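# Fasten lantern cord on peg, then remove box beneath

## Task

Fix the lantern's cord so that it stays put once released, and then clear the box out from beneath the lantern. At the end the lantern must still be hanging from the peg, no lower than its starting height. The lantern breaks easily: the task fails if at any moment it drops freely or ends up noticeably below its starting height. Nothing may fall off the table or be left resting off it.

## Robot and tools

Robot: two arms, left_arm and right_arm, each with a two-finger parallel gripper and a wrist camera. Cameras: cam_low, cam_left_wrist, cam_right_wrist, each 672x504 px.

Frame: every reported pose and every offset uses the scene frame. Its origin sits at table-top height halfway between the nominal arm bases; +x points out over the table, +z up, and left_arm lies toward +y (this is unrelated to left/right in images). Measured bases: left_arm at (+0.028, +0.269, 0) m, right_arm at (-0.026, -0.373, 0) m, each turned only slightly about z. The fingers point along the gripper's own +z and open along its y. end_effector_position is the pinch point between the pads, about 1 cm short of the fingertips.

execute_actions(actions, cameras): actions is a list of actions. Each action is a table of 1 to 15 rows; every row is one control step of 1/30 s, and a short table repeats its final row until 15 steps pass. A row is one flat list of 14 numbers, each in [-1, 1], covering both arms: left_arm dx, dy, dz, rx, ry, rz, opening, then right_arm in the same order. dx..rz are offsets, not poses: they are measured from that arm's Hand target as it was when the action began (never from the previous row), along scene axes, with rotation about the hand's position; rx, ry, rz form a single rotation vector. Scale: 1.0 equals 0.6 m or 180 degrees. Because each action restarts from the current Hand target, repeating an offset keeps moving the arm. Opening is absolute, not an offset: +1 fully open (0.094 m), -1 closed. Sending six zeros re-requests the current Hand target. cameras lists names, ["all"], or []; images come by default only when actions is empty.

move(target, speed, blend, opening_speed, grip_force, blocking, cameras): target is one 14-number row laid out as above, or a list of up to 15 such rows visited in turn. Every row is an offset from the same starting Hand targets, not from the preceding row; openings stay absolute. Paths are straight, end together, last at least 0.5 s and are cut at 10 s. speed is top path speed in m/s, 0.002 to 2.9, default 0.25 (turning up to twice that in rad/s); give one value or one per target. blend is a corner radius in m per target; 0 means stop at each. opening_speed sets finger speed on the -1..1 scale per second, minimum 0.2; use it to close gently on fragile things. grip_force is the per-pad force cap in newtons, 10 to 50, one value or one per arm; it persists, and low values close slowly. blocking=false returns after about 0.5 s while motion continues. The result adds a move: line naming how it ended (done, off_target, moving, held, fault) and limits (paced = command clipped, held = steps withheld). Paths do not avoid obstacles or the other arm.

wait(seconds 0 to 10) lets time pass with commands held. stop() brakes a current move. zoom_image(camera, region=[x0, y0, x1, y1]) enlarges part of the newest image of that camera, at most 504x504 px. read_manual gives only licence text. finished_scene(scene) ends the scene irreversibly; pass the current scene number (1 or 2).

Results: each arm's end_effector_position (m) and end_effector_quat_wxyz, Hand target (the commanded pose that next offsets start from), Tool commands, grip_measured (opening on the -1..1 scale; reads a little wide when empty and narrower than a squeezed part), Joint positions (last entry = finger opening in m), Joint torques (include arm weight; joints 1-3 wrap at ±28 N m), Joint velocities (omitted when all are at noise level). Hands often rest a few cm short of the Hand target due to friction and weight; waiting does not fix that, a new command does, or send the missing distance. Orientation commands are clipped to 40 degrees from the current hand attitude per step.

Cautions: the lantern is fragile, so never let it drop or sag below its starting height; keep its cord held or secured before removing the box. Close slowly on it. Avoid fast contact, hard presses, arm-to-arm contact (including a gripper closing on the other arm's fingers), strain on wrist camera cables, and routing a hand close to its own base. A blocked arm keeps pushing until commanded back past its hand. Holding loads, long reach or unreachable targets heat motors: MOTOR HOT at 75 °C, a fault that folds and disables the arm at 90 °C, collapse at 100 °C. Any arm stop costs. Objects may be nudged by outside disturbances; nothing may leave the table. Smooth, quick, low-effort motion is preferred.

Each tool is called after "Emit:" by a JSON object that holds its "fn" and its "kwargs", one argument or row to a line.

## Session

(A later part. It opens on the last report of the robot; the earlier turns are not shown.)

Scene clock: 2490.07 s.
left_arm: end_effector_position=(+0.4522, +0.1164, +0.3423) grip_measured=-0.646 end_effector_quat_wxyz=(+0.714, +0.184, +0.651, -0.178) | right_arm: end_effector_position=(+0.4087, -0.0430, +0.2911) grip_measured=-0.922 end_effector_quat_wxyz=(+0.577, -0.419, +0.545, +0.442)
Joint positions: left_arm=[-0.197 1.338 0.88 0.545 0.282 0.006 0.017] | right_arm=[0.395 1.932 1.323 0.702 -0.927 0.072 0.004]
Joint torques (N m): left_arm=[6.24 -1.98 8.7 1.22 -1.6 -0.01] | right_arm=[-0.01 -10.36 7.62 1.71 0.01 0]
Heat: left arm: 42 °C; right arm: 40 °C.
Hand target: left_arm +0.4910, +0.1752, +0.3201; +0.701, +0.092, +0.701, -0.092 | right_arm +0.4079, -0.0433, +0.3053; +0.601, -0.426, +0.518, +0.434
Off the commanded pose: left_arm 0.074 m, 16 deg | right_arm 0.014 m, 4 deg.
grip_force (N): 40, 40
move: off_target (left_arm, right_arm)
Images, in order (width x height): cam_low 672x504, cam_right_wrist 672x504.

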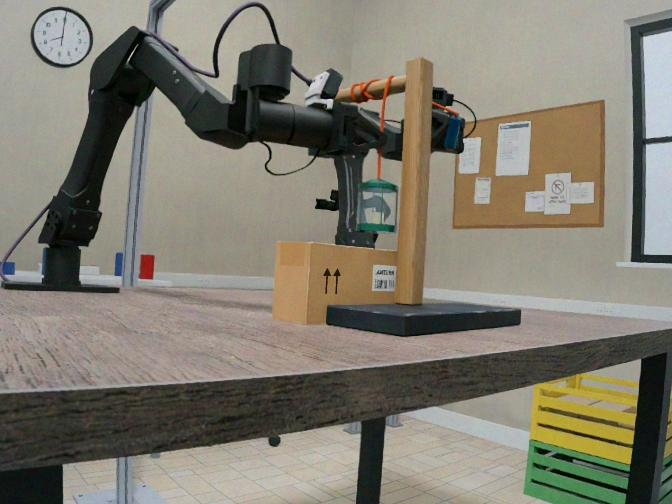

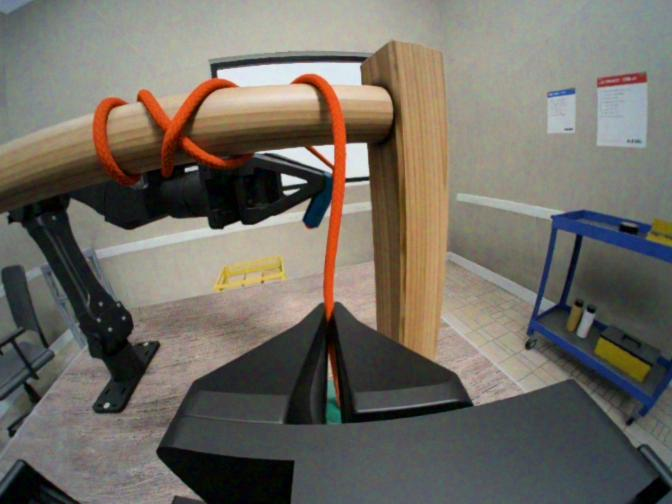

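Emit:
{"fn": "move", "kwargs": {
  "target": [0,0,0.0,0,0,0,-1,0.0,0,-0.02,0,0,0,-1],
  "speed": 0.05
}}

Emit:
{"fn": "move", "kwargs": {
  "target": [0,0,0.0,0,0,0,-1,0.0,0,-0.0167,0,0,0,-1],
  "speed": 0.05,
  "cameras": ["cam_low", "cam_right_wrist"]
}}

Emit:
{"fn": "zoom_image", "kwargs": {
  "camera": "cam_low",
  "region": [280, 40, 500, 290]
}}

Scene clock: 2499.63 s.
left_arm: end_effector_position=(+0.4522, +0.1164, +0.3423) grip_measured=-0.646 end_effector_quat_wxyz=(+0.714, +0.184, +0.651, -0.178) | right_arm: end_effector_position=(+0.4086, -0.0430, +0.2820) grip_measured=-0.922 end_effector_quat_wxyz=(+0.579, -0.420, +0.542, +0.441)
Joint positions: left_arm=[-0.197 1.338 0.88 0.545 0.282 0.006 0.017] | right_arm=[0.395 1.947 1.299 0.748 -0.927 0.072 0.004]
Joint torques (N m): left_arm=[6.15 -1.92 8.68 1.22 -1.59 -0.03] | right_arm=[-0.01 -10.19 7.3 1.7 0.02 0]
Heat: left arm: 42 °C; right arm: 40 °C.
Hand target: left_arm +0.4910, +0.1752, +0.3201; +0.701, +0.092, +0.701, -0.092 | right_arm +0.4079, -0.0432, +0.2933; +0.601, -0.426, +0.518, +0.434
Off the commanded pose: left_arm 0.074 m, 16 deg | right_arm 0.011 m, 4 deg.
grip_force (N): 40, 40
move: off_target (left_arm, right_arm)

Scene clock: 2500.57 s.
left_arm: end_effector_position=(+0.4522, +0.1164, +0.3423) grip_measured=-0.646 end_effector_quat_wxyz=(+0.714, +0.184, +0.651, -0.178) | right_arm: end_effector_position=(+0.4081, -0.0432, +0.2796) grip_measured=-0.922 end_effector_quat_wxyz=(+0.588, -0.422, +0.532, +0.438)
Joint positions: left_arm=[-0.197 1.338 0.88 0.545 0.282 0.006 0.017] | right_arm=[0.395 1.959 1.284 0.803 -0.927 0.072 0.004]
Joint torques (N m): left_arm=[6.19 -1.94 8.73 1.21 -1.59 -0.01] | right_arm=[-0.01 -9.76 6.87 1.53 0.03 0.02]
Heat: left arm: 42 °C; right arm: 40 °C.
Hand target: left_arm +0.4910, +0.1752, +0.3201; +0.701, +0.092, +0.701, -0.092 | right_arm +0.4079, -0.0432, +0.2833; +0.601, -0.426, +0.518, +0.434
Off the commanded pose: left_arm 0.074 m, 16 deg | right_arm 0.004 m, 2 deg.
grip_force (N): 40, 40
move: off_target (left_arm)
Images, in order (width x height): cam_low 672x504, cam_right_wrist 672x504.

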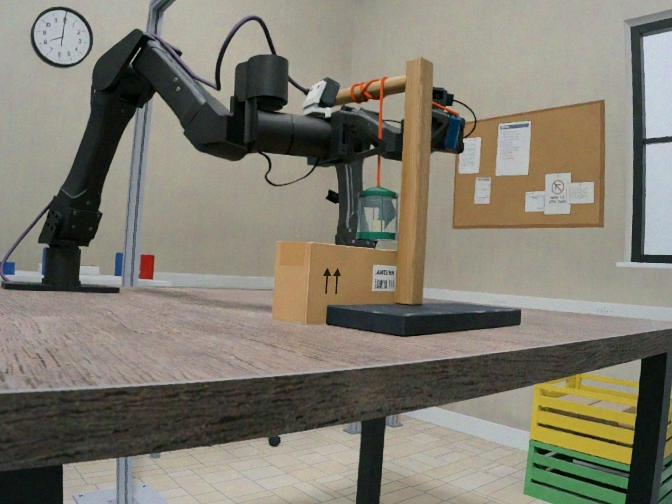

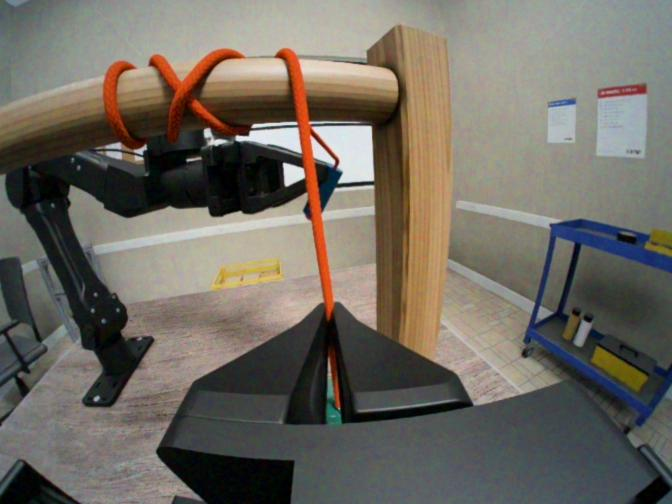

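Scaled by 2.016 from the camera's 672x504 image, which has a finer 960x720 frame.

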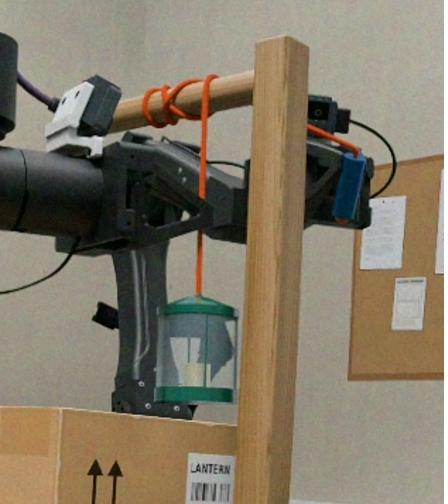

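Emit:
{"fn": "move", "kwargs": {
  "target": [-0.0567,-0.095,0.0,0,0,0,-1,0.0,0,0.105,0,0,0,-1],
  "speed": 0.06,
  "cameras": ["all"]
}}

Emit:
{"fn": "zoom_image", "kwargs": {
  "camera": "cam_low",
  "region": [280, 40, 500, 290]
}}

Scene clock: 2525.27 s.
left_arm: end_effector_position=(+0.4522, +0.1021, +0.3299) grip_measured=-0.646 end_effector_quat_wxyz=(+0.709, +0.121, +0.684, -0.120) | right_arm: end_effector_position=(+0.4144, -0.0407, +0.2879) grip_measured=-0.922 end_effector_quat_wxyz=(+0.555, -0.412, +0.567, +0.448)
Joint positions: left_arm=[-0.361 1.338 0.88 0.493 -0.059 0.01 0.017] | right_arm=[0.395 1.941 1.371 0.597 -0.927 0.072 0.004]
Joint torques (N m): left_arm=[0.64 -4.3 7.41 1.56 -0.62 -0.1] | right_arm=[-0.01 -15.62 11.49 1.42 -0.01 0.04]
Heat: left arm: 42 °C; right arm: 40 °C.
Hand target: left_arm +0.4569, +0.1182, +0.3201; +0.701, +0.092, +0.701, -0.092 | right_arm +0.4079, -0.0433, +0.3464; +0.601, -0.426, +0.518, +0.434
Off the commanded pose: left_arm 0.019 m, 5 deg | right_arm 0.059 m, 8 deg.
grip_force (N): 40, 40
move: off_target (left_arm, right_arm)

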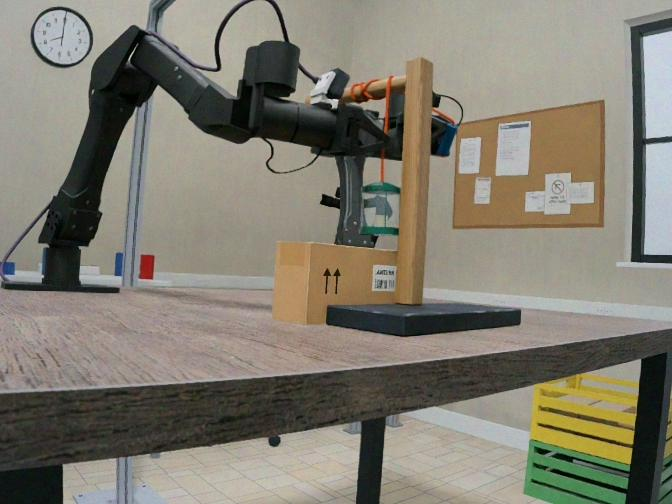

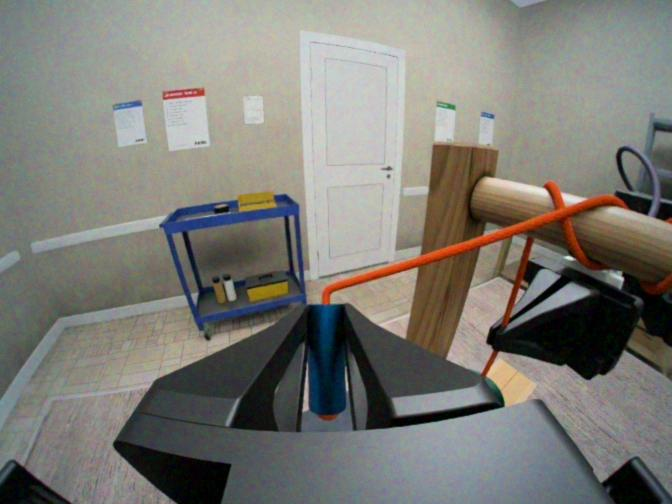

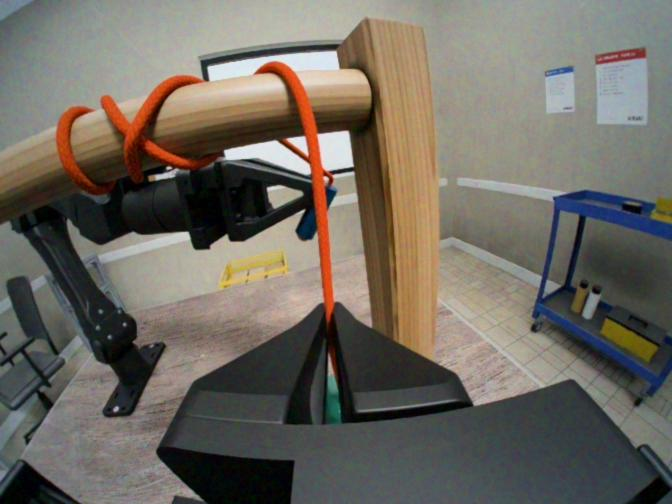

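Scaled by 2.016 from the camera's 672x504 image, which has a finer 960x720 frame.

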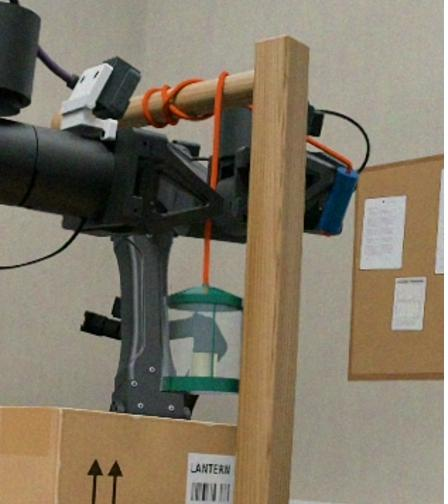

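Emit:
{"fn": "move", "kwargs": {
  "target": [
    [-0.128,-0.047,0.133,0,0,0,-1,0,0,0,0,0,0,-1],
    [-0.195,-0.114,0.25,0,0,-0.0556,-1,0,0,0,0,0,0,-1],
    [-0.22,-0.33,0.25,0,0,0,-1,0,0,0,0,0,0,-1],
    [-0.345,-0.38,0.233,0,0,0,-1,0,0,0,0,0,0,-1]
  ],
  "speed": 0.1,
  "blend": [0.02,0.02,0.02,0],
  "cameras": ["all"]
}}

Scene clock: 2549.03 s.
left_arm: end_effector_position=(+0.2493, -0.1102, +0.4511) grip_measured=-0.646 end_effector_quat_wxyz=(+0.697, +0.111, +0.703, -0.086) | right_arm: end_effector_position=(+0.4144, -0.0407, +0.2878) grip_measured=-0.922 end_effector_quat_wxyz=(+0.555, -0.412, +0.567, +0.448)
Joint positions: left_arm=[-1.39 1.576 1.63 -0.088 -1.15 0.004 0.017] | right_arm=[0.395 1.941 1.371 0.597 -0.927 0.072 0.004]
Joint torques (N m): left_arm=[-0.18 -4.42 9.91 1.62 -0.24 -0.06] | right_arm=[-0.01 -15.65 11.44 1.43 -0.01 0.03]
Heat: left arm: 42 °C; right arm: 41 °C.
Hand target: left_arm +0.2500, -0.1098, +0.4598; +0.701, +0.092, +0.701, -0.091 | right_arm +0.4079, -0.0433, +0.3464; +0.601, -0.426, +0.518, +0.434
Off the commanded pose: left_arm 0.009 m, 2 deg | right_arm 0.059 m, 8 deg.
grip_force (N): 40, 40
move: off_target (right_arm)

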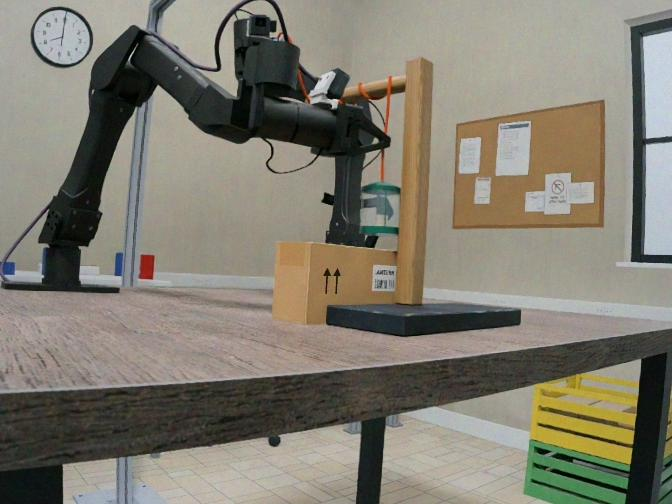

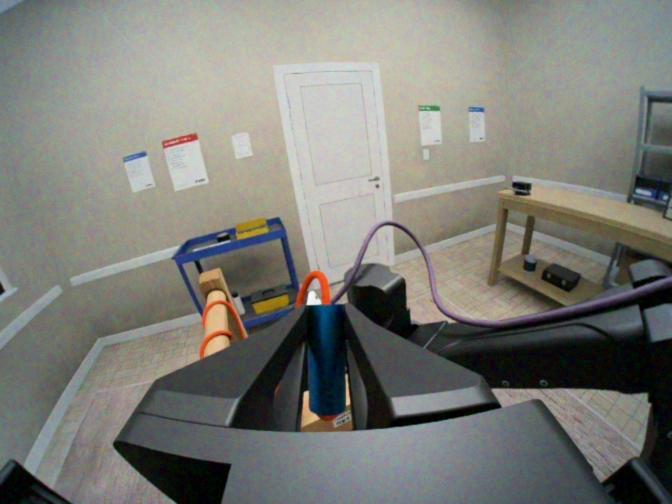

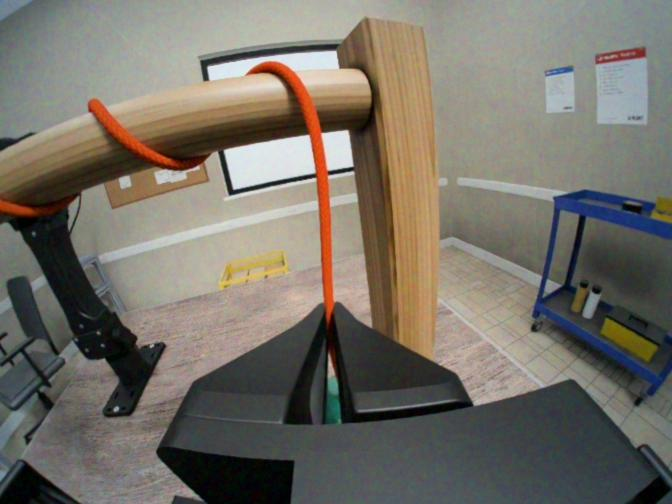

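Emit:
{"fn": "move", "kwargs": {
  "target": [
    [-0.025,0,-0.333,0,0,0,-1,0,0,0,0,0,0,-1],
    [0,0.1163,-0.3747,0,0,-0.0556,-1,0,0,0,0,0,0,-1],
    [0.05,0.283,-0.366,0,0,-0.083,-1,0,0,0,0,0,0,-1],
    [0.233,0.38,-0.266,0,0,0,-1,0,0,0,0,0,0,-1]
  ],
  "speed": 0.1,
  "blend": [0.02,0.02,0.02,0],
  "cameras": ["all"]
}}

Scene clock: 2569.90 s.
left_arm: end_effector_position=(+0.3861, +0.1195, +0.2865) grip_measured=-0.646 end_effector_quat_wxyz=(+0.692, +0.093, +0.710, -0.088) | right_arm: end_effector_position=(+0.4144, -0.0407, +0.2878) grip_measured=-0.922 end_effector_quat_wxyz=(+0.555, -0.412, +0.567, +0.448)
Joint positions: left_arm=[-0.48 1.079 0.605 0.447 -0.263 -0.003 0.017] | right_arm=[0.395 1.941 1.371 0.597 -0.927 0.072 0.004]
Joint torques (N m): left_arm=[0.49 -1.62 10.77 1.83 0.11 0.05] | right_arm=[0.01 -15.65 11.44 1.43 -0.01 0.04]
Heat: left arm: 42 °C; right arm: 41 °C.
Hand target: left_arm +0.3898, +0.1182, +0.3003; +0.701, +0.092, +0.701, -0.091 | right_arm +0.4079, -0.0433, +0.3464; +0.601, -0.426, +0.518, +0.434
Off the commanded pose: left_arm 0.014 m, 1 deg | right_arm 0.059 m, 8 deg.
grip_force (N): 40, 40
move: off_target (left_arm, right_arm)

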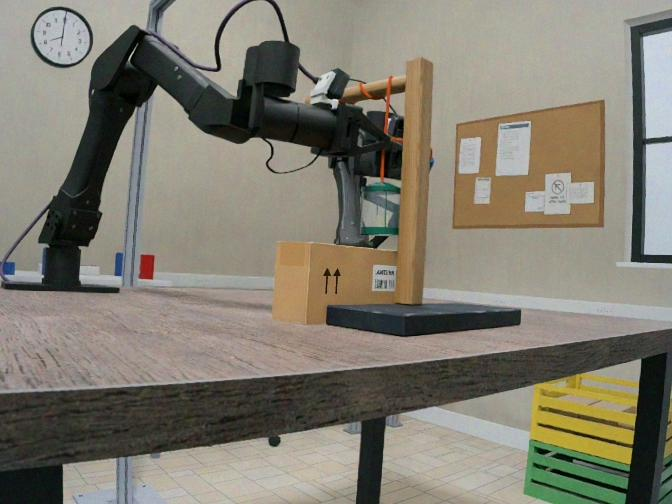

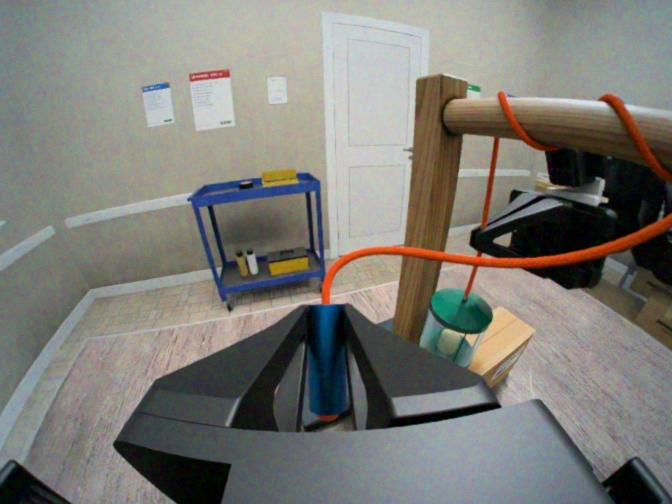

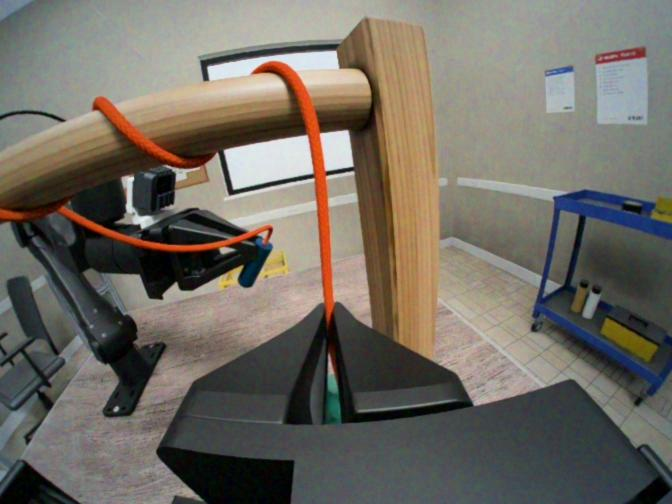

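Emit:
{"fn": "move", "kwargs": {
  "target": [-0.0167,0.12,0.0,0,0,0.03,-1,-0.008,0,0.05,0,0,0,-1],
  "speed": 0.06,
  "cameras": ["all"]
}}

Emit:
{"fn": "zoom_image", "kwargs": {
  "camera": "cam_low",
  "region": [280, 40, 500, 290]
}}

Scene clock: 2591.47 s.
left_arm: end_effector_position=(+0.3835, +0.1886, +0.2988) grip_measured=-0.646 end_effector_quat_wxyz=(+0.701, +0.057, +0.708, -0.058) | right_arm: end_effector_position=(+0.4129, -0.0413, +0.3152) grip_measured=-0.922 end_effector_quat_wxyz=(+0.553, -0.412, +0.569, +0.448)
Joint positions: left_arm=[-0.248 0.938 0.578 0.35 -0.126 -0.003 0.017] | right_arm=[0.395 1.905 1.439 0.488 -0.927 0.072 0.004]
Joint torques (N m): left_arm=[0.55 -2.62 7.15 1.91 0.09 0.07] | right_arm=[0.29 -15.64 11.9 1.45 0.02 0.04]
Heat: left arm: 44 °C; right arm: 41 °C.
Hand target: left_arm +0.3798, +0.1901, +0.3000; +0.704, +0.059, +0.705, -0.058 | right_arm +0.4031, -0.0432, +0.3762; +0.601, -0.426, +0.519, +0.434
Off the commanded pose: left_arm 0.004 m, 1 deg | right_arm 0.062 m, 8 deg.
grip_force (N): 40, 40
move: off_target (right_arm)

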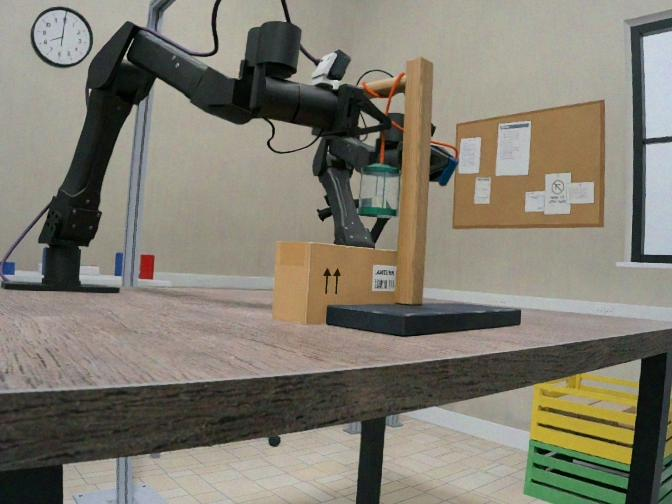

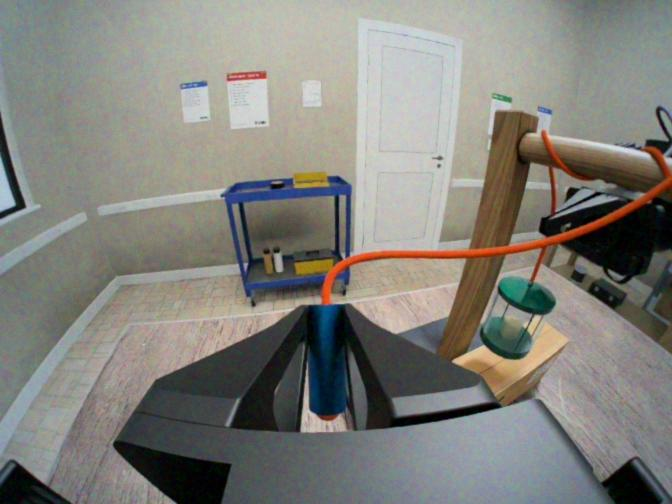

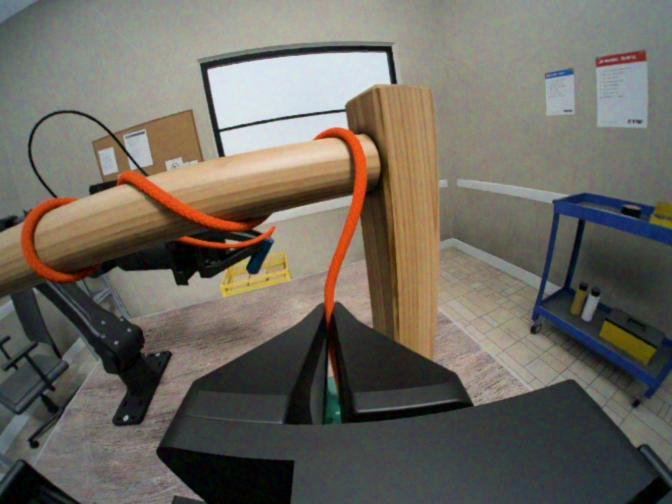

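Scaled by 2.016 from the camera's 672x504 image, which has a finer 960x720 frame.

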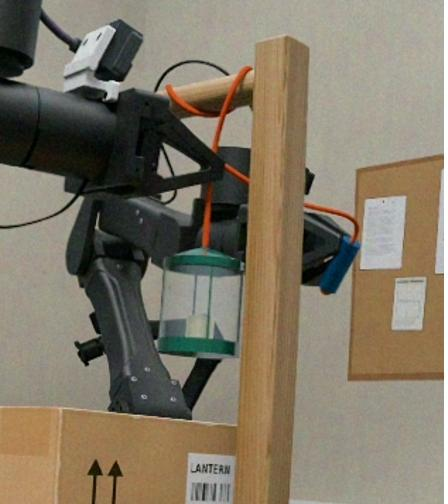

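Emit:
{"fn": "move", "kwargs": {
  "target": [-0.0333,0.15,0.0,0,0,0.02,-1,0.0,0,0.0,0,0,0,-1],
  "speed": 0.06,
  "cameras": ["all"]
}}

Scene clock: 2599.20 s.
left_arm: end_effector_position=(+0.3619, +0.2703, +0.3070) grip_measured=-0.646 end_effector_quat_wxyz=(+0.710, +0.051, +0.700, -0.051) | right_arm: end_effector_position=(+0.4129, -0.0413, +0.3151) grip_measured=-0.922 end_effector_quat_wxyz=(+0.553, -0.412, +0.569, +0.448)
Joint positions: left_arm=[0.206 0.796 0.541 0.27 0.312 -0.003 0.017] | right_arm=[0.395 1.905 1.439 0.488 -0.927 0.072 0.004]
Joint torques (N m): left_arm=[1.54 -1.25 6.82 1.67 -0.2 0.06] | right_arm=[0.31 -15.65 11.88 1.43 0.02 0.04]
Heat: left arm: 42 °C; right arm: 42 °C.
Hand target: left_arm +0.3598, +0.2801, +0.3002; +0.706, +0.037, +0.706, -0.036 | right_arm +0.4031, -0.0432, +0.3762; +0.601, -0.426, +0.518, +0.434
Off the commanded pose: left_arm 0.012 m, 3 deg | right_arm 0.062 m, 8 deg.
grip_force (N): 40, 40
move: off_target (left_arm, right_arm)

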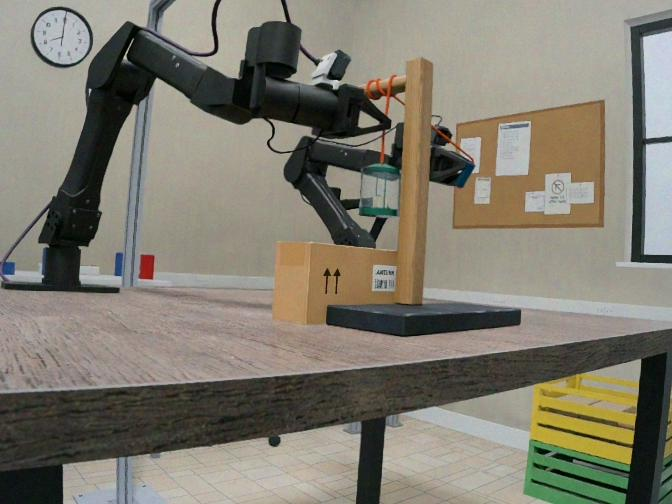

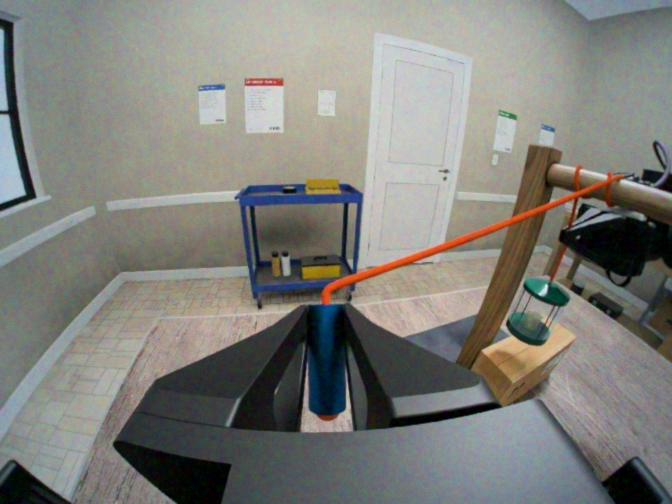

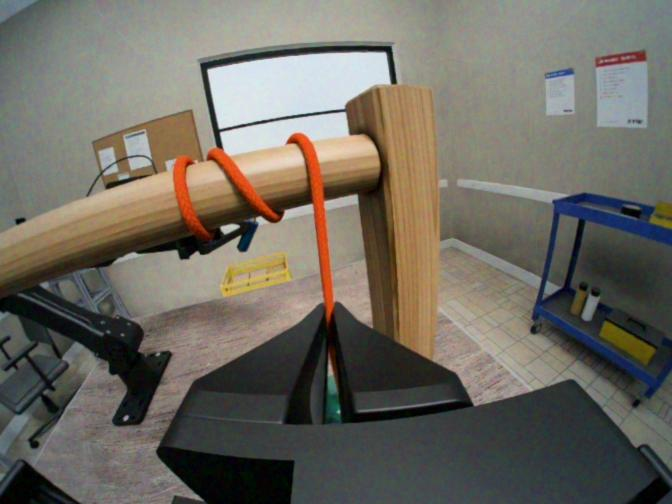

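Emit:
{"fn": "move", "kwargs": {
  "target": [0.0,0.06,0.0,0,0,0,-1,0.0,0,0.0,0,0,0,-1],
  "speed": 0.06,
  "cameras": ["cam_right_wrist"]
}}

Scene clock: 2621.40 s.
left_arm: end_effector_position=(+0.3523, +0.2794, +0.3108) grip_measured=-0.646 end_effector_quat_wxyz=(+0.713, +0.101, +0.688, -0.087) | right_arm: end_effector_position=(+0.4129, -0.0413, +0.3151) grip_measured=-0.922 end_effector_quat_wxyz=(+0.553, -0.412, +0.569, +0.448)
Joint positions: left_arm=[0.4 0.814 0.541 0.313 0.627 0.001 0.017] | right_arm=[0.395 1.905 1.439 0.488 -0.927 0.072 0.004]
Joint torques (N m): left_arm=[3.74 0.34 7.38 1.46 -1.06 0.02] | right_arm=[0.29 -15.65 11.88 1.43 0.02 0.03]
Heat: left arm: 40 °C; right arm: 43 °C.
Hand target: left_arm +0.3598, +0.3161, +0.3001; +0.706, +0.037, +0.707, -0.036 | right_arm +0.4031, -0.0432, +0.3762; +0.601, -0.426, +0.518, +0.434
Off the commanded pose: left_arm 0.039 m, 10 deg | right_arm 0.062 m, 8 deg.
grip_force (N): 40, 40
move: off_target (left_arm, right_arm)
Images, in order (width x height): cam_right_wrist 672x504.

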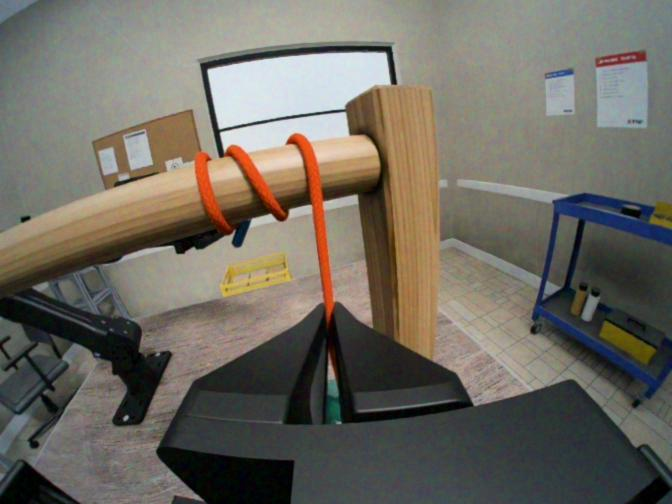

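Emit:
{"fn": "move", "kwargs": {
  "target": [
    [-0.0997,-0.1935,-0.15,0,0,-0.05,-1,0,0,0,0,0,0,-1],
    [-0.1663,-0.3935,-0.2335,0,0,-0.1056,-1,0,0,0,0,0,0,-1],
    [-0.1997,-0.5768,-0.2502,0,0,-0.1056,-1,0,0,0,0,0,0,-1],
    [-0.233,-0.7268,-0.1168,0,0,-0.0778,-1,0,0,0,0,0,0,-1],
    [-0.233,-0.7268,0.2998,0,0,-0.0778,-1,0,0,0,0,0,0,-1]
  ],
  "speed": 0.12,
  "blend": [0.02,0.02,0.02,0.02,0],
  "cameras": ["all"]
}}

Scene clock: 2647.83 s.
left_arm: end_effector_position=(+0.2219, -0.1201, +0.4725) grip_measured=-0.646 end_effector_quat_wxyz=(+0.695, +0.135, +0.697, -0.117) | right_arm: end_effector_position=(+0.4129, -0.0413, +0.3151) grip_measured=-0.922 end_effector_quat_wxyz=(+0.553, -0.412, +0.569, +0.448)
Joint positions: left_arm=[-1.458 1.578 1.712 -0.15 -1.14 0.01 0.017] | right_arm=[0.395 1.905 1.439 0.488 -0.927 0.072 0.004]
Joint torques (N m): left_arm=[-0.65 -4.42 9.99 1.45 -0.14 -0.1] | right_arm=[0.31 -15.66 11.88 1.43 0.02 0.03]
Heat: left arm: 40 °C; right arm: 43 °C.
Hand target: left_arm +0.2201, -0.1200, +0.4800; +0.696, +0.123, +0.697, -0.122 | right_arm +0.4031, -0.0432, +0.3762; +0.601, -0.426, +0.518, +0.434
Off the commanded pose: left_arm 0.008 m, 1 deg | right_arm 0.062 m, 8 deg.
grip_force (N): 40, 40
move: off_target (right_arm)

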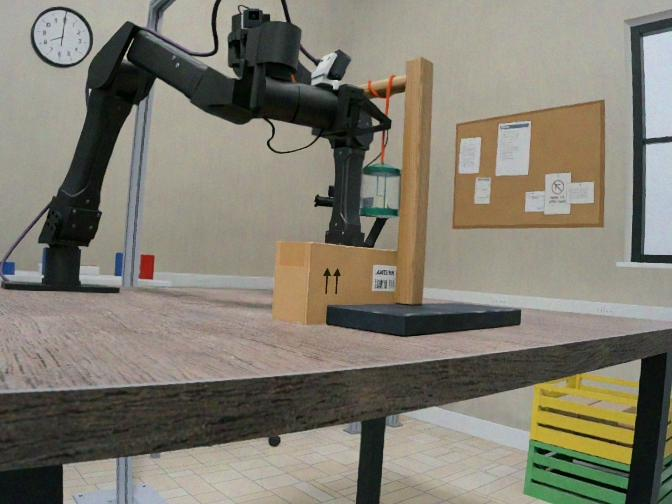

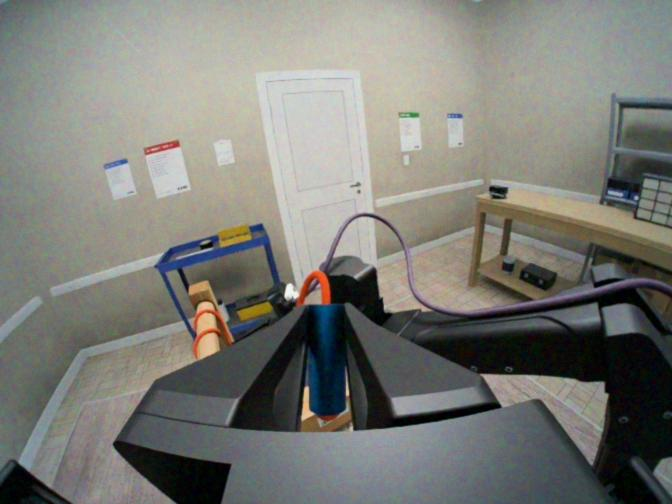

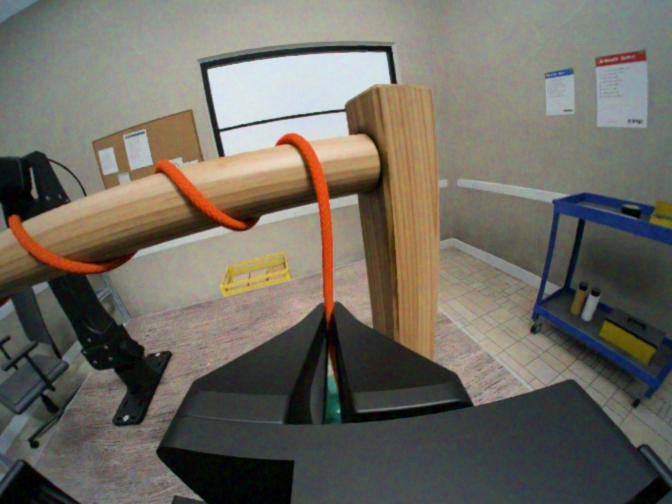

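Emit:
{"fn": "move", "kwargs": {
  "target": [
    [0.15,0.05,0.075,0,0,0.028,-1,0,0,0,0,0,0,-1],
    [0.2,0.3,0.0667,0,0,-0.028,-1,0,0,0,0,0,0,-1],
    [0.233,0.5,-0.1167,0,0,0.0556,-1,0,0,0,0,0,0,-1],
    [0.233,0.55,-0.2667,0,0,0.0667,-1,0,0,0,0,0,0,-1]
  ],
  "speed": 0.12,
  "blend": [0.02,0.02,0.02,0],
  "cameras": ["all"]
}}

Scene clock: 2672.90 s.
left_arm: end_effector_position=(+0.3549, +0.1801, +0.3323) grip_measured=-0.646 end_effector_quat_wxyz=(+0.712, +0.096, +0.689, -0.095) | right_arm: end_effector_position=(+0.4129, -0.0413, +0.3151) grip_measured=-0.922 end_effector_quat_wxyz=(+0.553, -0.412, +0.569, +0.448)
Joint positions: left_arm=[-0.227 0.802 0.626 0.207 0.004 0.006 0.017] | right_arm=[0.395 1.905 1.439 0.488 -0.927 0.072 0.004]
Joint torques (N m): left_arm=[3.03 -1.25 6.49 1.63 -0.85 -0.04] | right_arm=[0.29 -15.65 11.88 1.43 0.02 0.03]
Heat: left arm: 40 °C; right arm: 43 °C.
Hand target: left_arm +0.3599, +0.2100, +0.3200; +0.705, +0.049, +0.706, -0.049 | right_arm +0.4031, -0.0432, +0.3762; +0.601, -0.426, +0.518, +0.434
Off the commanded pose: left_arm 0.033 m, 8 deg | right_arm 0.062 m, 8 deg.
grip_force (N): 40, 40
move: off_target (left_arm, right_arm)

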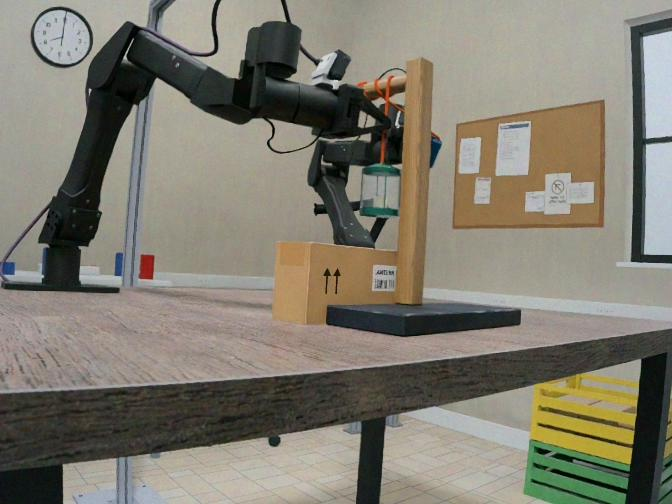

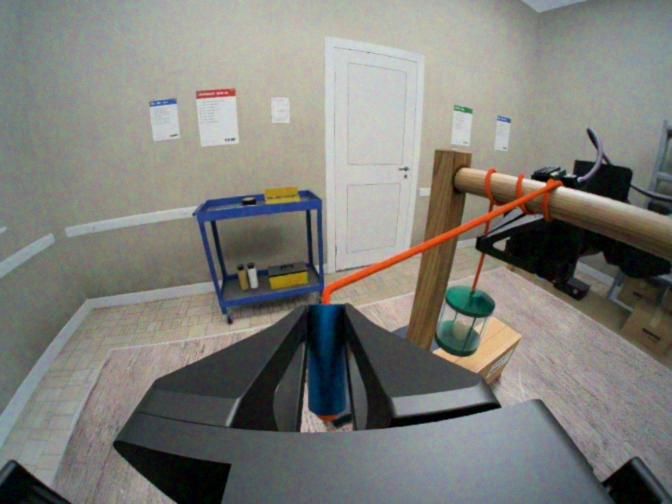

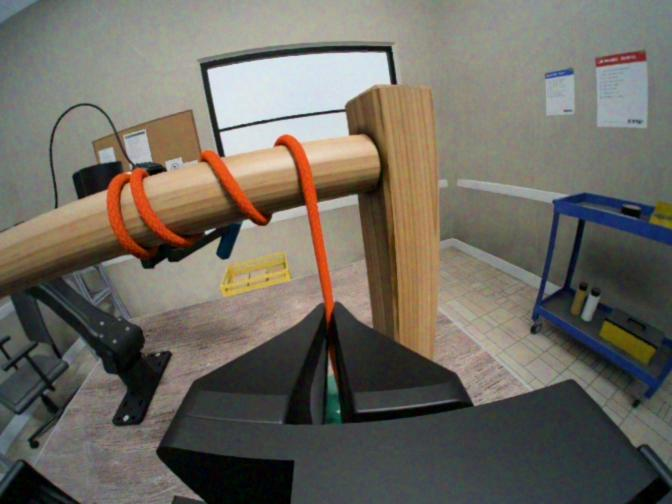

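Emit:
{"fn": "move", "kwargs": {
  "target": [0.0,0.0833,-0.01,0,0,0,-1,0.0,0,0.0,0,0,0,-1],
  "speed": 0.06,
  "cameras": ["cam_right_wrist"]
}}

Scene clock: 2678.73 s.
left_arm: end_effector_position=(+0.3470, +0.2122, +0.3351) grip_measured=-0.646 end_effector_quat_wxyz=(+0.718, +0.133, +0.672, -0.119) | right_arm: end_effector_position=(+0.4123, -0.0415, +0.3190) grip_measured=-0.922 end_effector_quat_wxyz=(+0.556, -0.413, +0.566, +0.447)
Joint positions: left_arm=[0.076 0.761 0.596 0.23 0.397 0.006 0.017] | right_arm=[0.395 1.901 1.443 0.488 -0.927 0.072 0.004]
Joint torques (N m): left_arm=[4.48 -0.47 6.02 1.35 -1.44 -0.02] | right_arm=[0.31 -15.16 11.73 1.41 0.03 0.04]
Heat: left arm: 40 °C; right arm: 43 °C.
Hand target: left_arm +0.3598, +0.2600, +0.3141; +0.705, +0.049, +0.706, -0.049 | right_arm +0.4031, -0.0432, +0.3763; +0.601, -0.426, +0.518, +0.434
Off the commanded pose: left_arm 0.054 m, 13 deg | right_arm 0.058 m, 8 deg.
grip_force (N): 40, 40
move: off_target (left_arm, right_arm)
Images, in order (width x height): cam_right_wrist 672x504.

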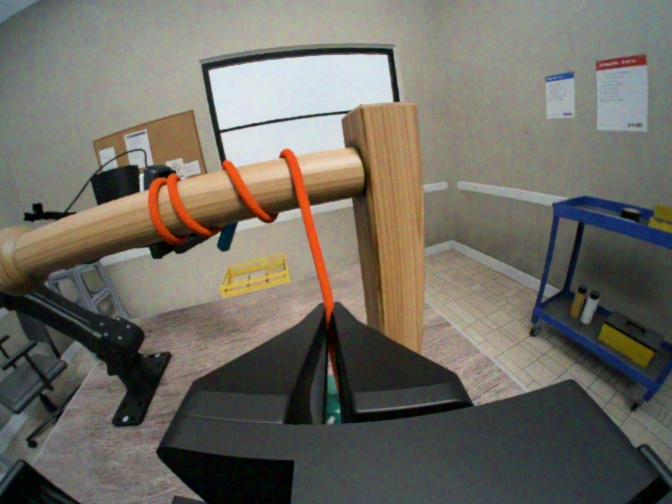

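Emit:
{"fn": "move", "kwargs": {
  "target": [
    [-0.083,-0.2167,-0.107,0,0,-0.0556,-1,0,0,0,0,0,0,-1],
    [-0.1413,-0.35,-0.1735,0,0,-0.0944,-1,0,0,0,0,0,0,-1],
    [-0.1747,-0.5,-0.157,0,0,-0.0944,-1,0,0,0,0,0,0,-1],
    [-0.183,-0.6167,-0.065,0,0,-0.0667,-1,0,0,0,0,0,0,-1],
    [-0.158,-0.6167,0.2265,0,0,-0.039,-1,0,0,0,0,0,0,-1]
  ],
  "speed": 0.11,
  "blend": [0.02,0.02,0.02,0.02,0],
  "cameras": ["all"]
}}

Scene clock: 2699.73 s.
left_arm: end_effector_position=(+0.2721, -0.0882, +0.4258) grip_measured=-0.646 end_effector_quat_wxyz=(+0.694, +0.096, +0.713, -0.023) | right_arm: end_effector_position=(+0.4123, -0.0415, +0.3190) grip_measured=-0.922 end_effector_quat_wxyz=(+0.556, -0.413, +0.566, +0.447)
Joint positions: left_arm=[-1.334 1.564 1.551 -0.088 -1.204 0.006 0.017] | right_arm=[0.395 1.901 1.443 0.488 -0.927 0.072 0.004]
Joint torques (N m): left_arm=[-1.59 -4.56 12.03 2.06 0.55 -0.05] | right_arm=[0.31 -15.17 11.73 1.41 0.03 0.03]
Heat: left arm: 40 °C; right arm: 42 °C.
Hand target: left_arm +0.2652, -0.1100, +0.4499; +0.701, +0.092, +0.701, -0.092 | right_arm +0.4031, -0.0432, +0.3763; +0.601, -0.426, +0.518, +0.434
Off the commanded pose: left_arm 0.033 m, 8 deg | right_arm 0.058 m, 8 deg.
grip_force (N): 40, 40
move: off_target (left_arm, right_arm)

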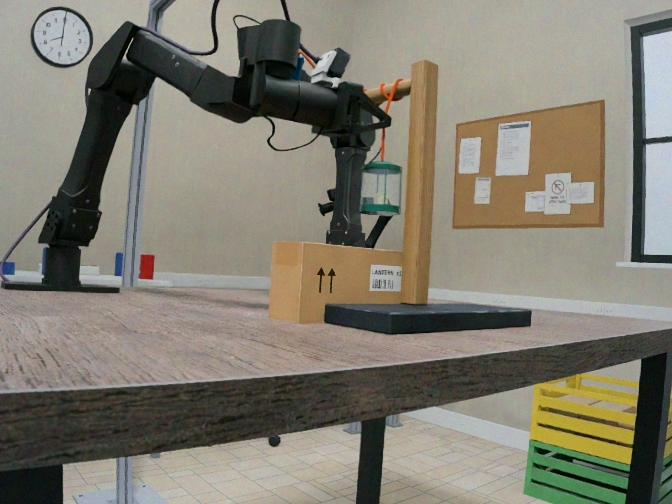

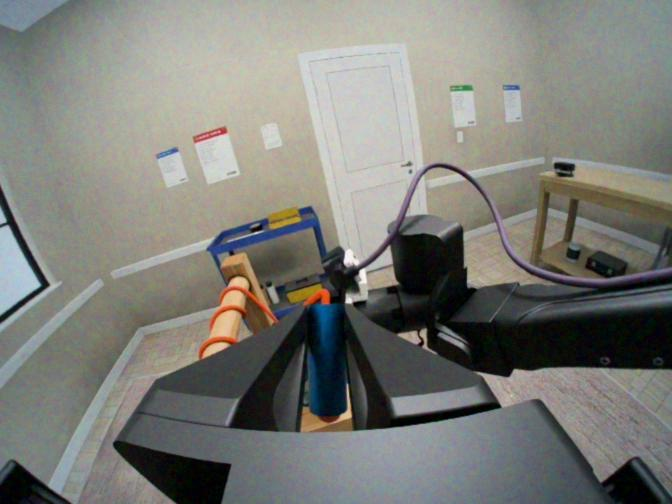

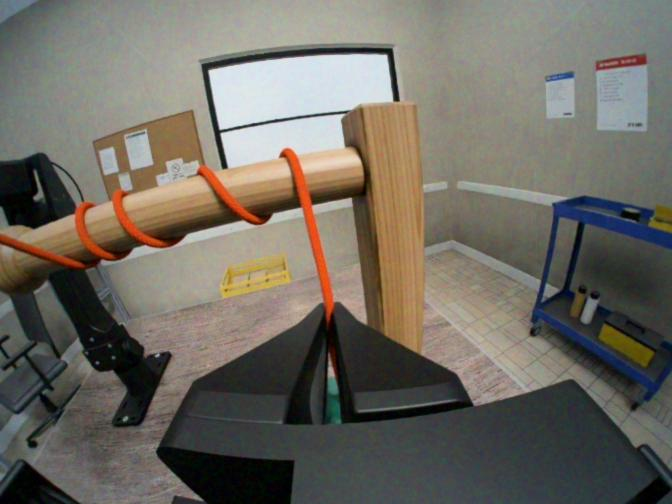

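Emit:
{"fn": "zoom_image", "kwargs": {
  "camera": "cam_low",
  "region": [240, 40, 560, 350]
}}

Scaled by 1.575 from the camera's 672x504 image, which has a finer 960x720 frame.

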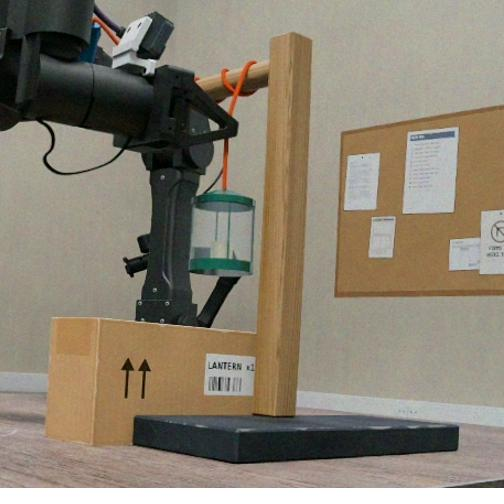

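Emit:
{"fn": "move", "kwargs": {
  "target": [
    [0.083,0.0417,0.0585,0,0,0,-1,0,0,0,0,0,0,-1],
    [0.125,0.25,0.0585,0,0,-0.0556,-1,0,0,0,0,0,0,-1],
    [0.1417,0.35,-0.0665,0,0,-0.0,-1,0,0,0,0,0,0,-1]
  ],
  "speed": 0.1,
  "blend": [0.02,0.02,0],
  "cameras": ["all"]
}}

Scene clock: 2719.37 s.
left_arm: end_effector_position=(+0.3519, +0.0890, +0.4010) grip_measured=-0.646 end_effector_quat_wxyz=(+0.688, +0.112, +0.710, -0.095) | right_arm: end_effector_position=(+0.4123, -0.0415, +0.3190) grip_measured=-0.922 end_effector_quat_wxyz=(+0.556, -0.413, +0.566, +0.447)
Joint positions: left_arm=[-0.668 1.03 1.05 -0.057 -0.414 0.004 0.017] | right_arm=[0.395 1.901 1.443 0.488 -0.927 0.072 0.004]
Joint torques (N m): left_arm=[0.85 -3.28 7.12 2.04 -0.19 -0.04] | right_arm=[0.29 -15.16 11.73 1.42 0.03 0.03]
Heat: left arm: 41 °C; right arm: 41 °C.
Hand target: left_arm +0.3502, +0.1001, +0.4101; +0.701, +0.092, +0.701, -0.092 | right_arm +0.4031, -0.0432, +0.3763; +0.601, -0.426, +0.518, +0.434
Off the commanded pose: left_arm 0.014 m, 3 deg | right_arm 0.058 m, 8 deg.
grip_force (N): 40, 40
move: off_target (left_arm, right_arm)

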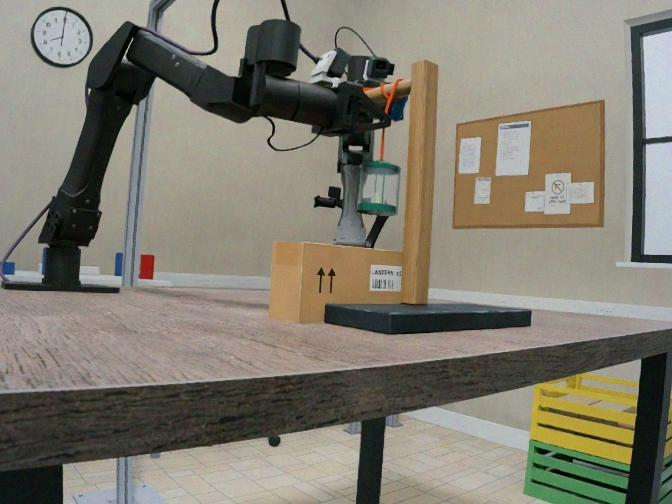

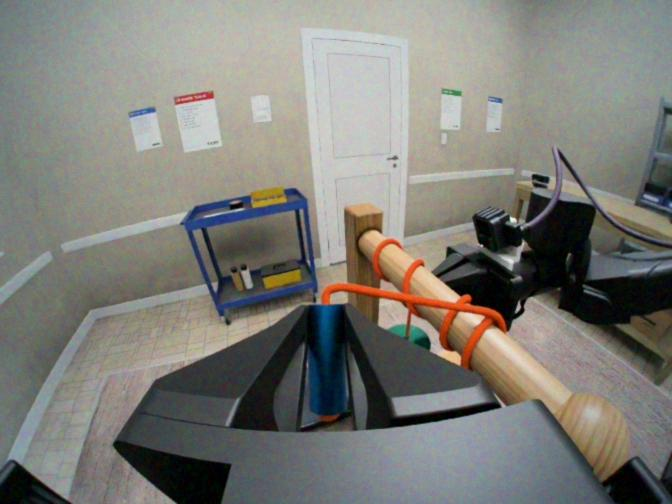

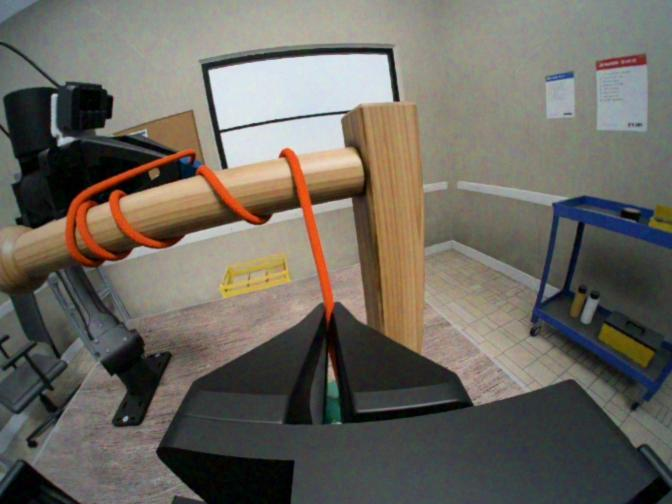

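Emit:
{"fn": "move", "kwargs": {
  "target": [-0.042,0.0415,-0.1,0,0,0,-1,0.0,0,0.0,0,0,0,-1],
  "speed": 0.06,
  "cameras": ["all"]
}}

Scene clock: 2733.70 s.
left_arm: end_effector_position=(+0.3205, +0.1045, +0.3561) grip_measured=-0.646 end_effector_quat_wxyz=(+0.700, +0.121, +0.693, -0.123) | right_arm: end_effector_position=(+0.4123, -0.0415, +0.3190) grip_measured=-0.922 end_effector_quat_wxyz=(+0.556, -0.413, +0.566, +0.447)
Joint positions: left_arm=[-0.666 0.827 0.748 0.09 -0.359 0.004 0.017] | right_arm=[0.395 1.901 1.443 0.488 -0.927 0.072 0.004]
Joint torques (N m): left_arm=[2.03 -1.76 6.57 1.66 -0.54 -0.02] | right_arm=[0.29 -15.17 11.73 1.41 0.02 0.03]
Heat: left arm: 42 °C; right arm: 41 °C.
Hand target: left_arm +0.3250, +0.1249, +0.3500; +0.701, +0.092, +0.701, -0.092 | right_arm +0.4031, -0.0432, +0.3763; +0.601, -0.426, +0.518, +0.434
Off the commanded pose: left_arm 0.022 m, 5 deg | right_arm 0.058 m, 8 deg.
grip_force (N): 40, 40
move: off_target (left_arm, right_arm)

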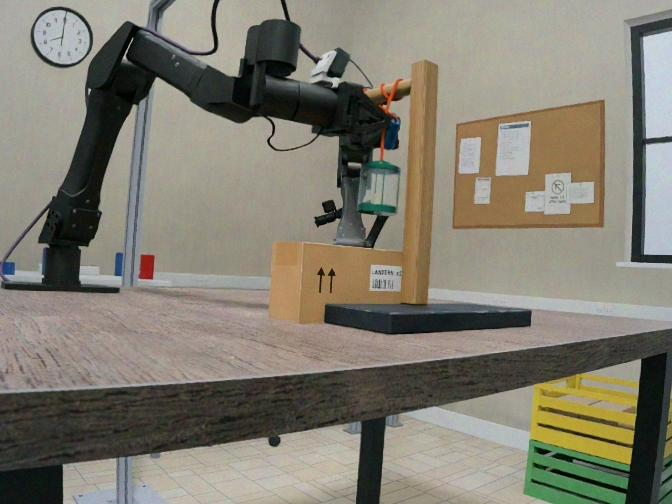

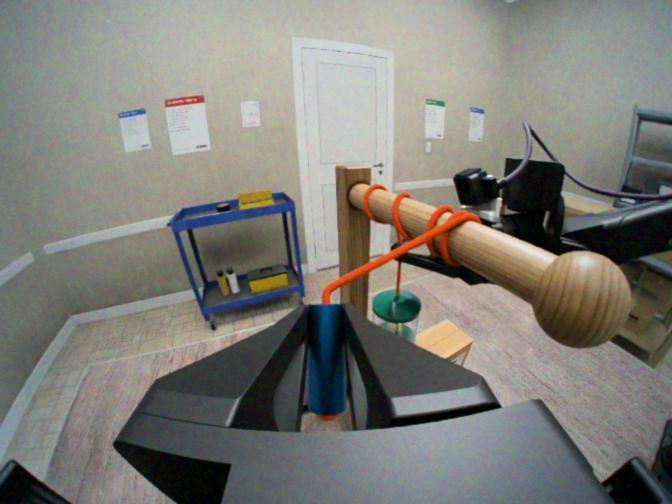

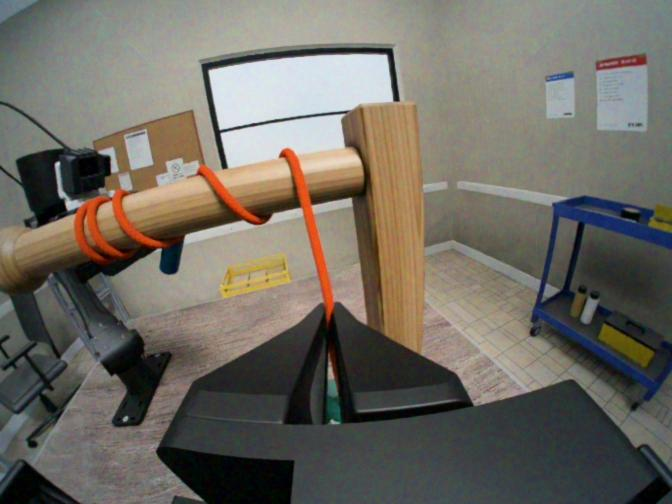

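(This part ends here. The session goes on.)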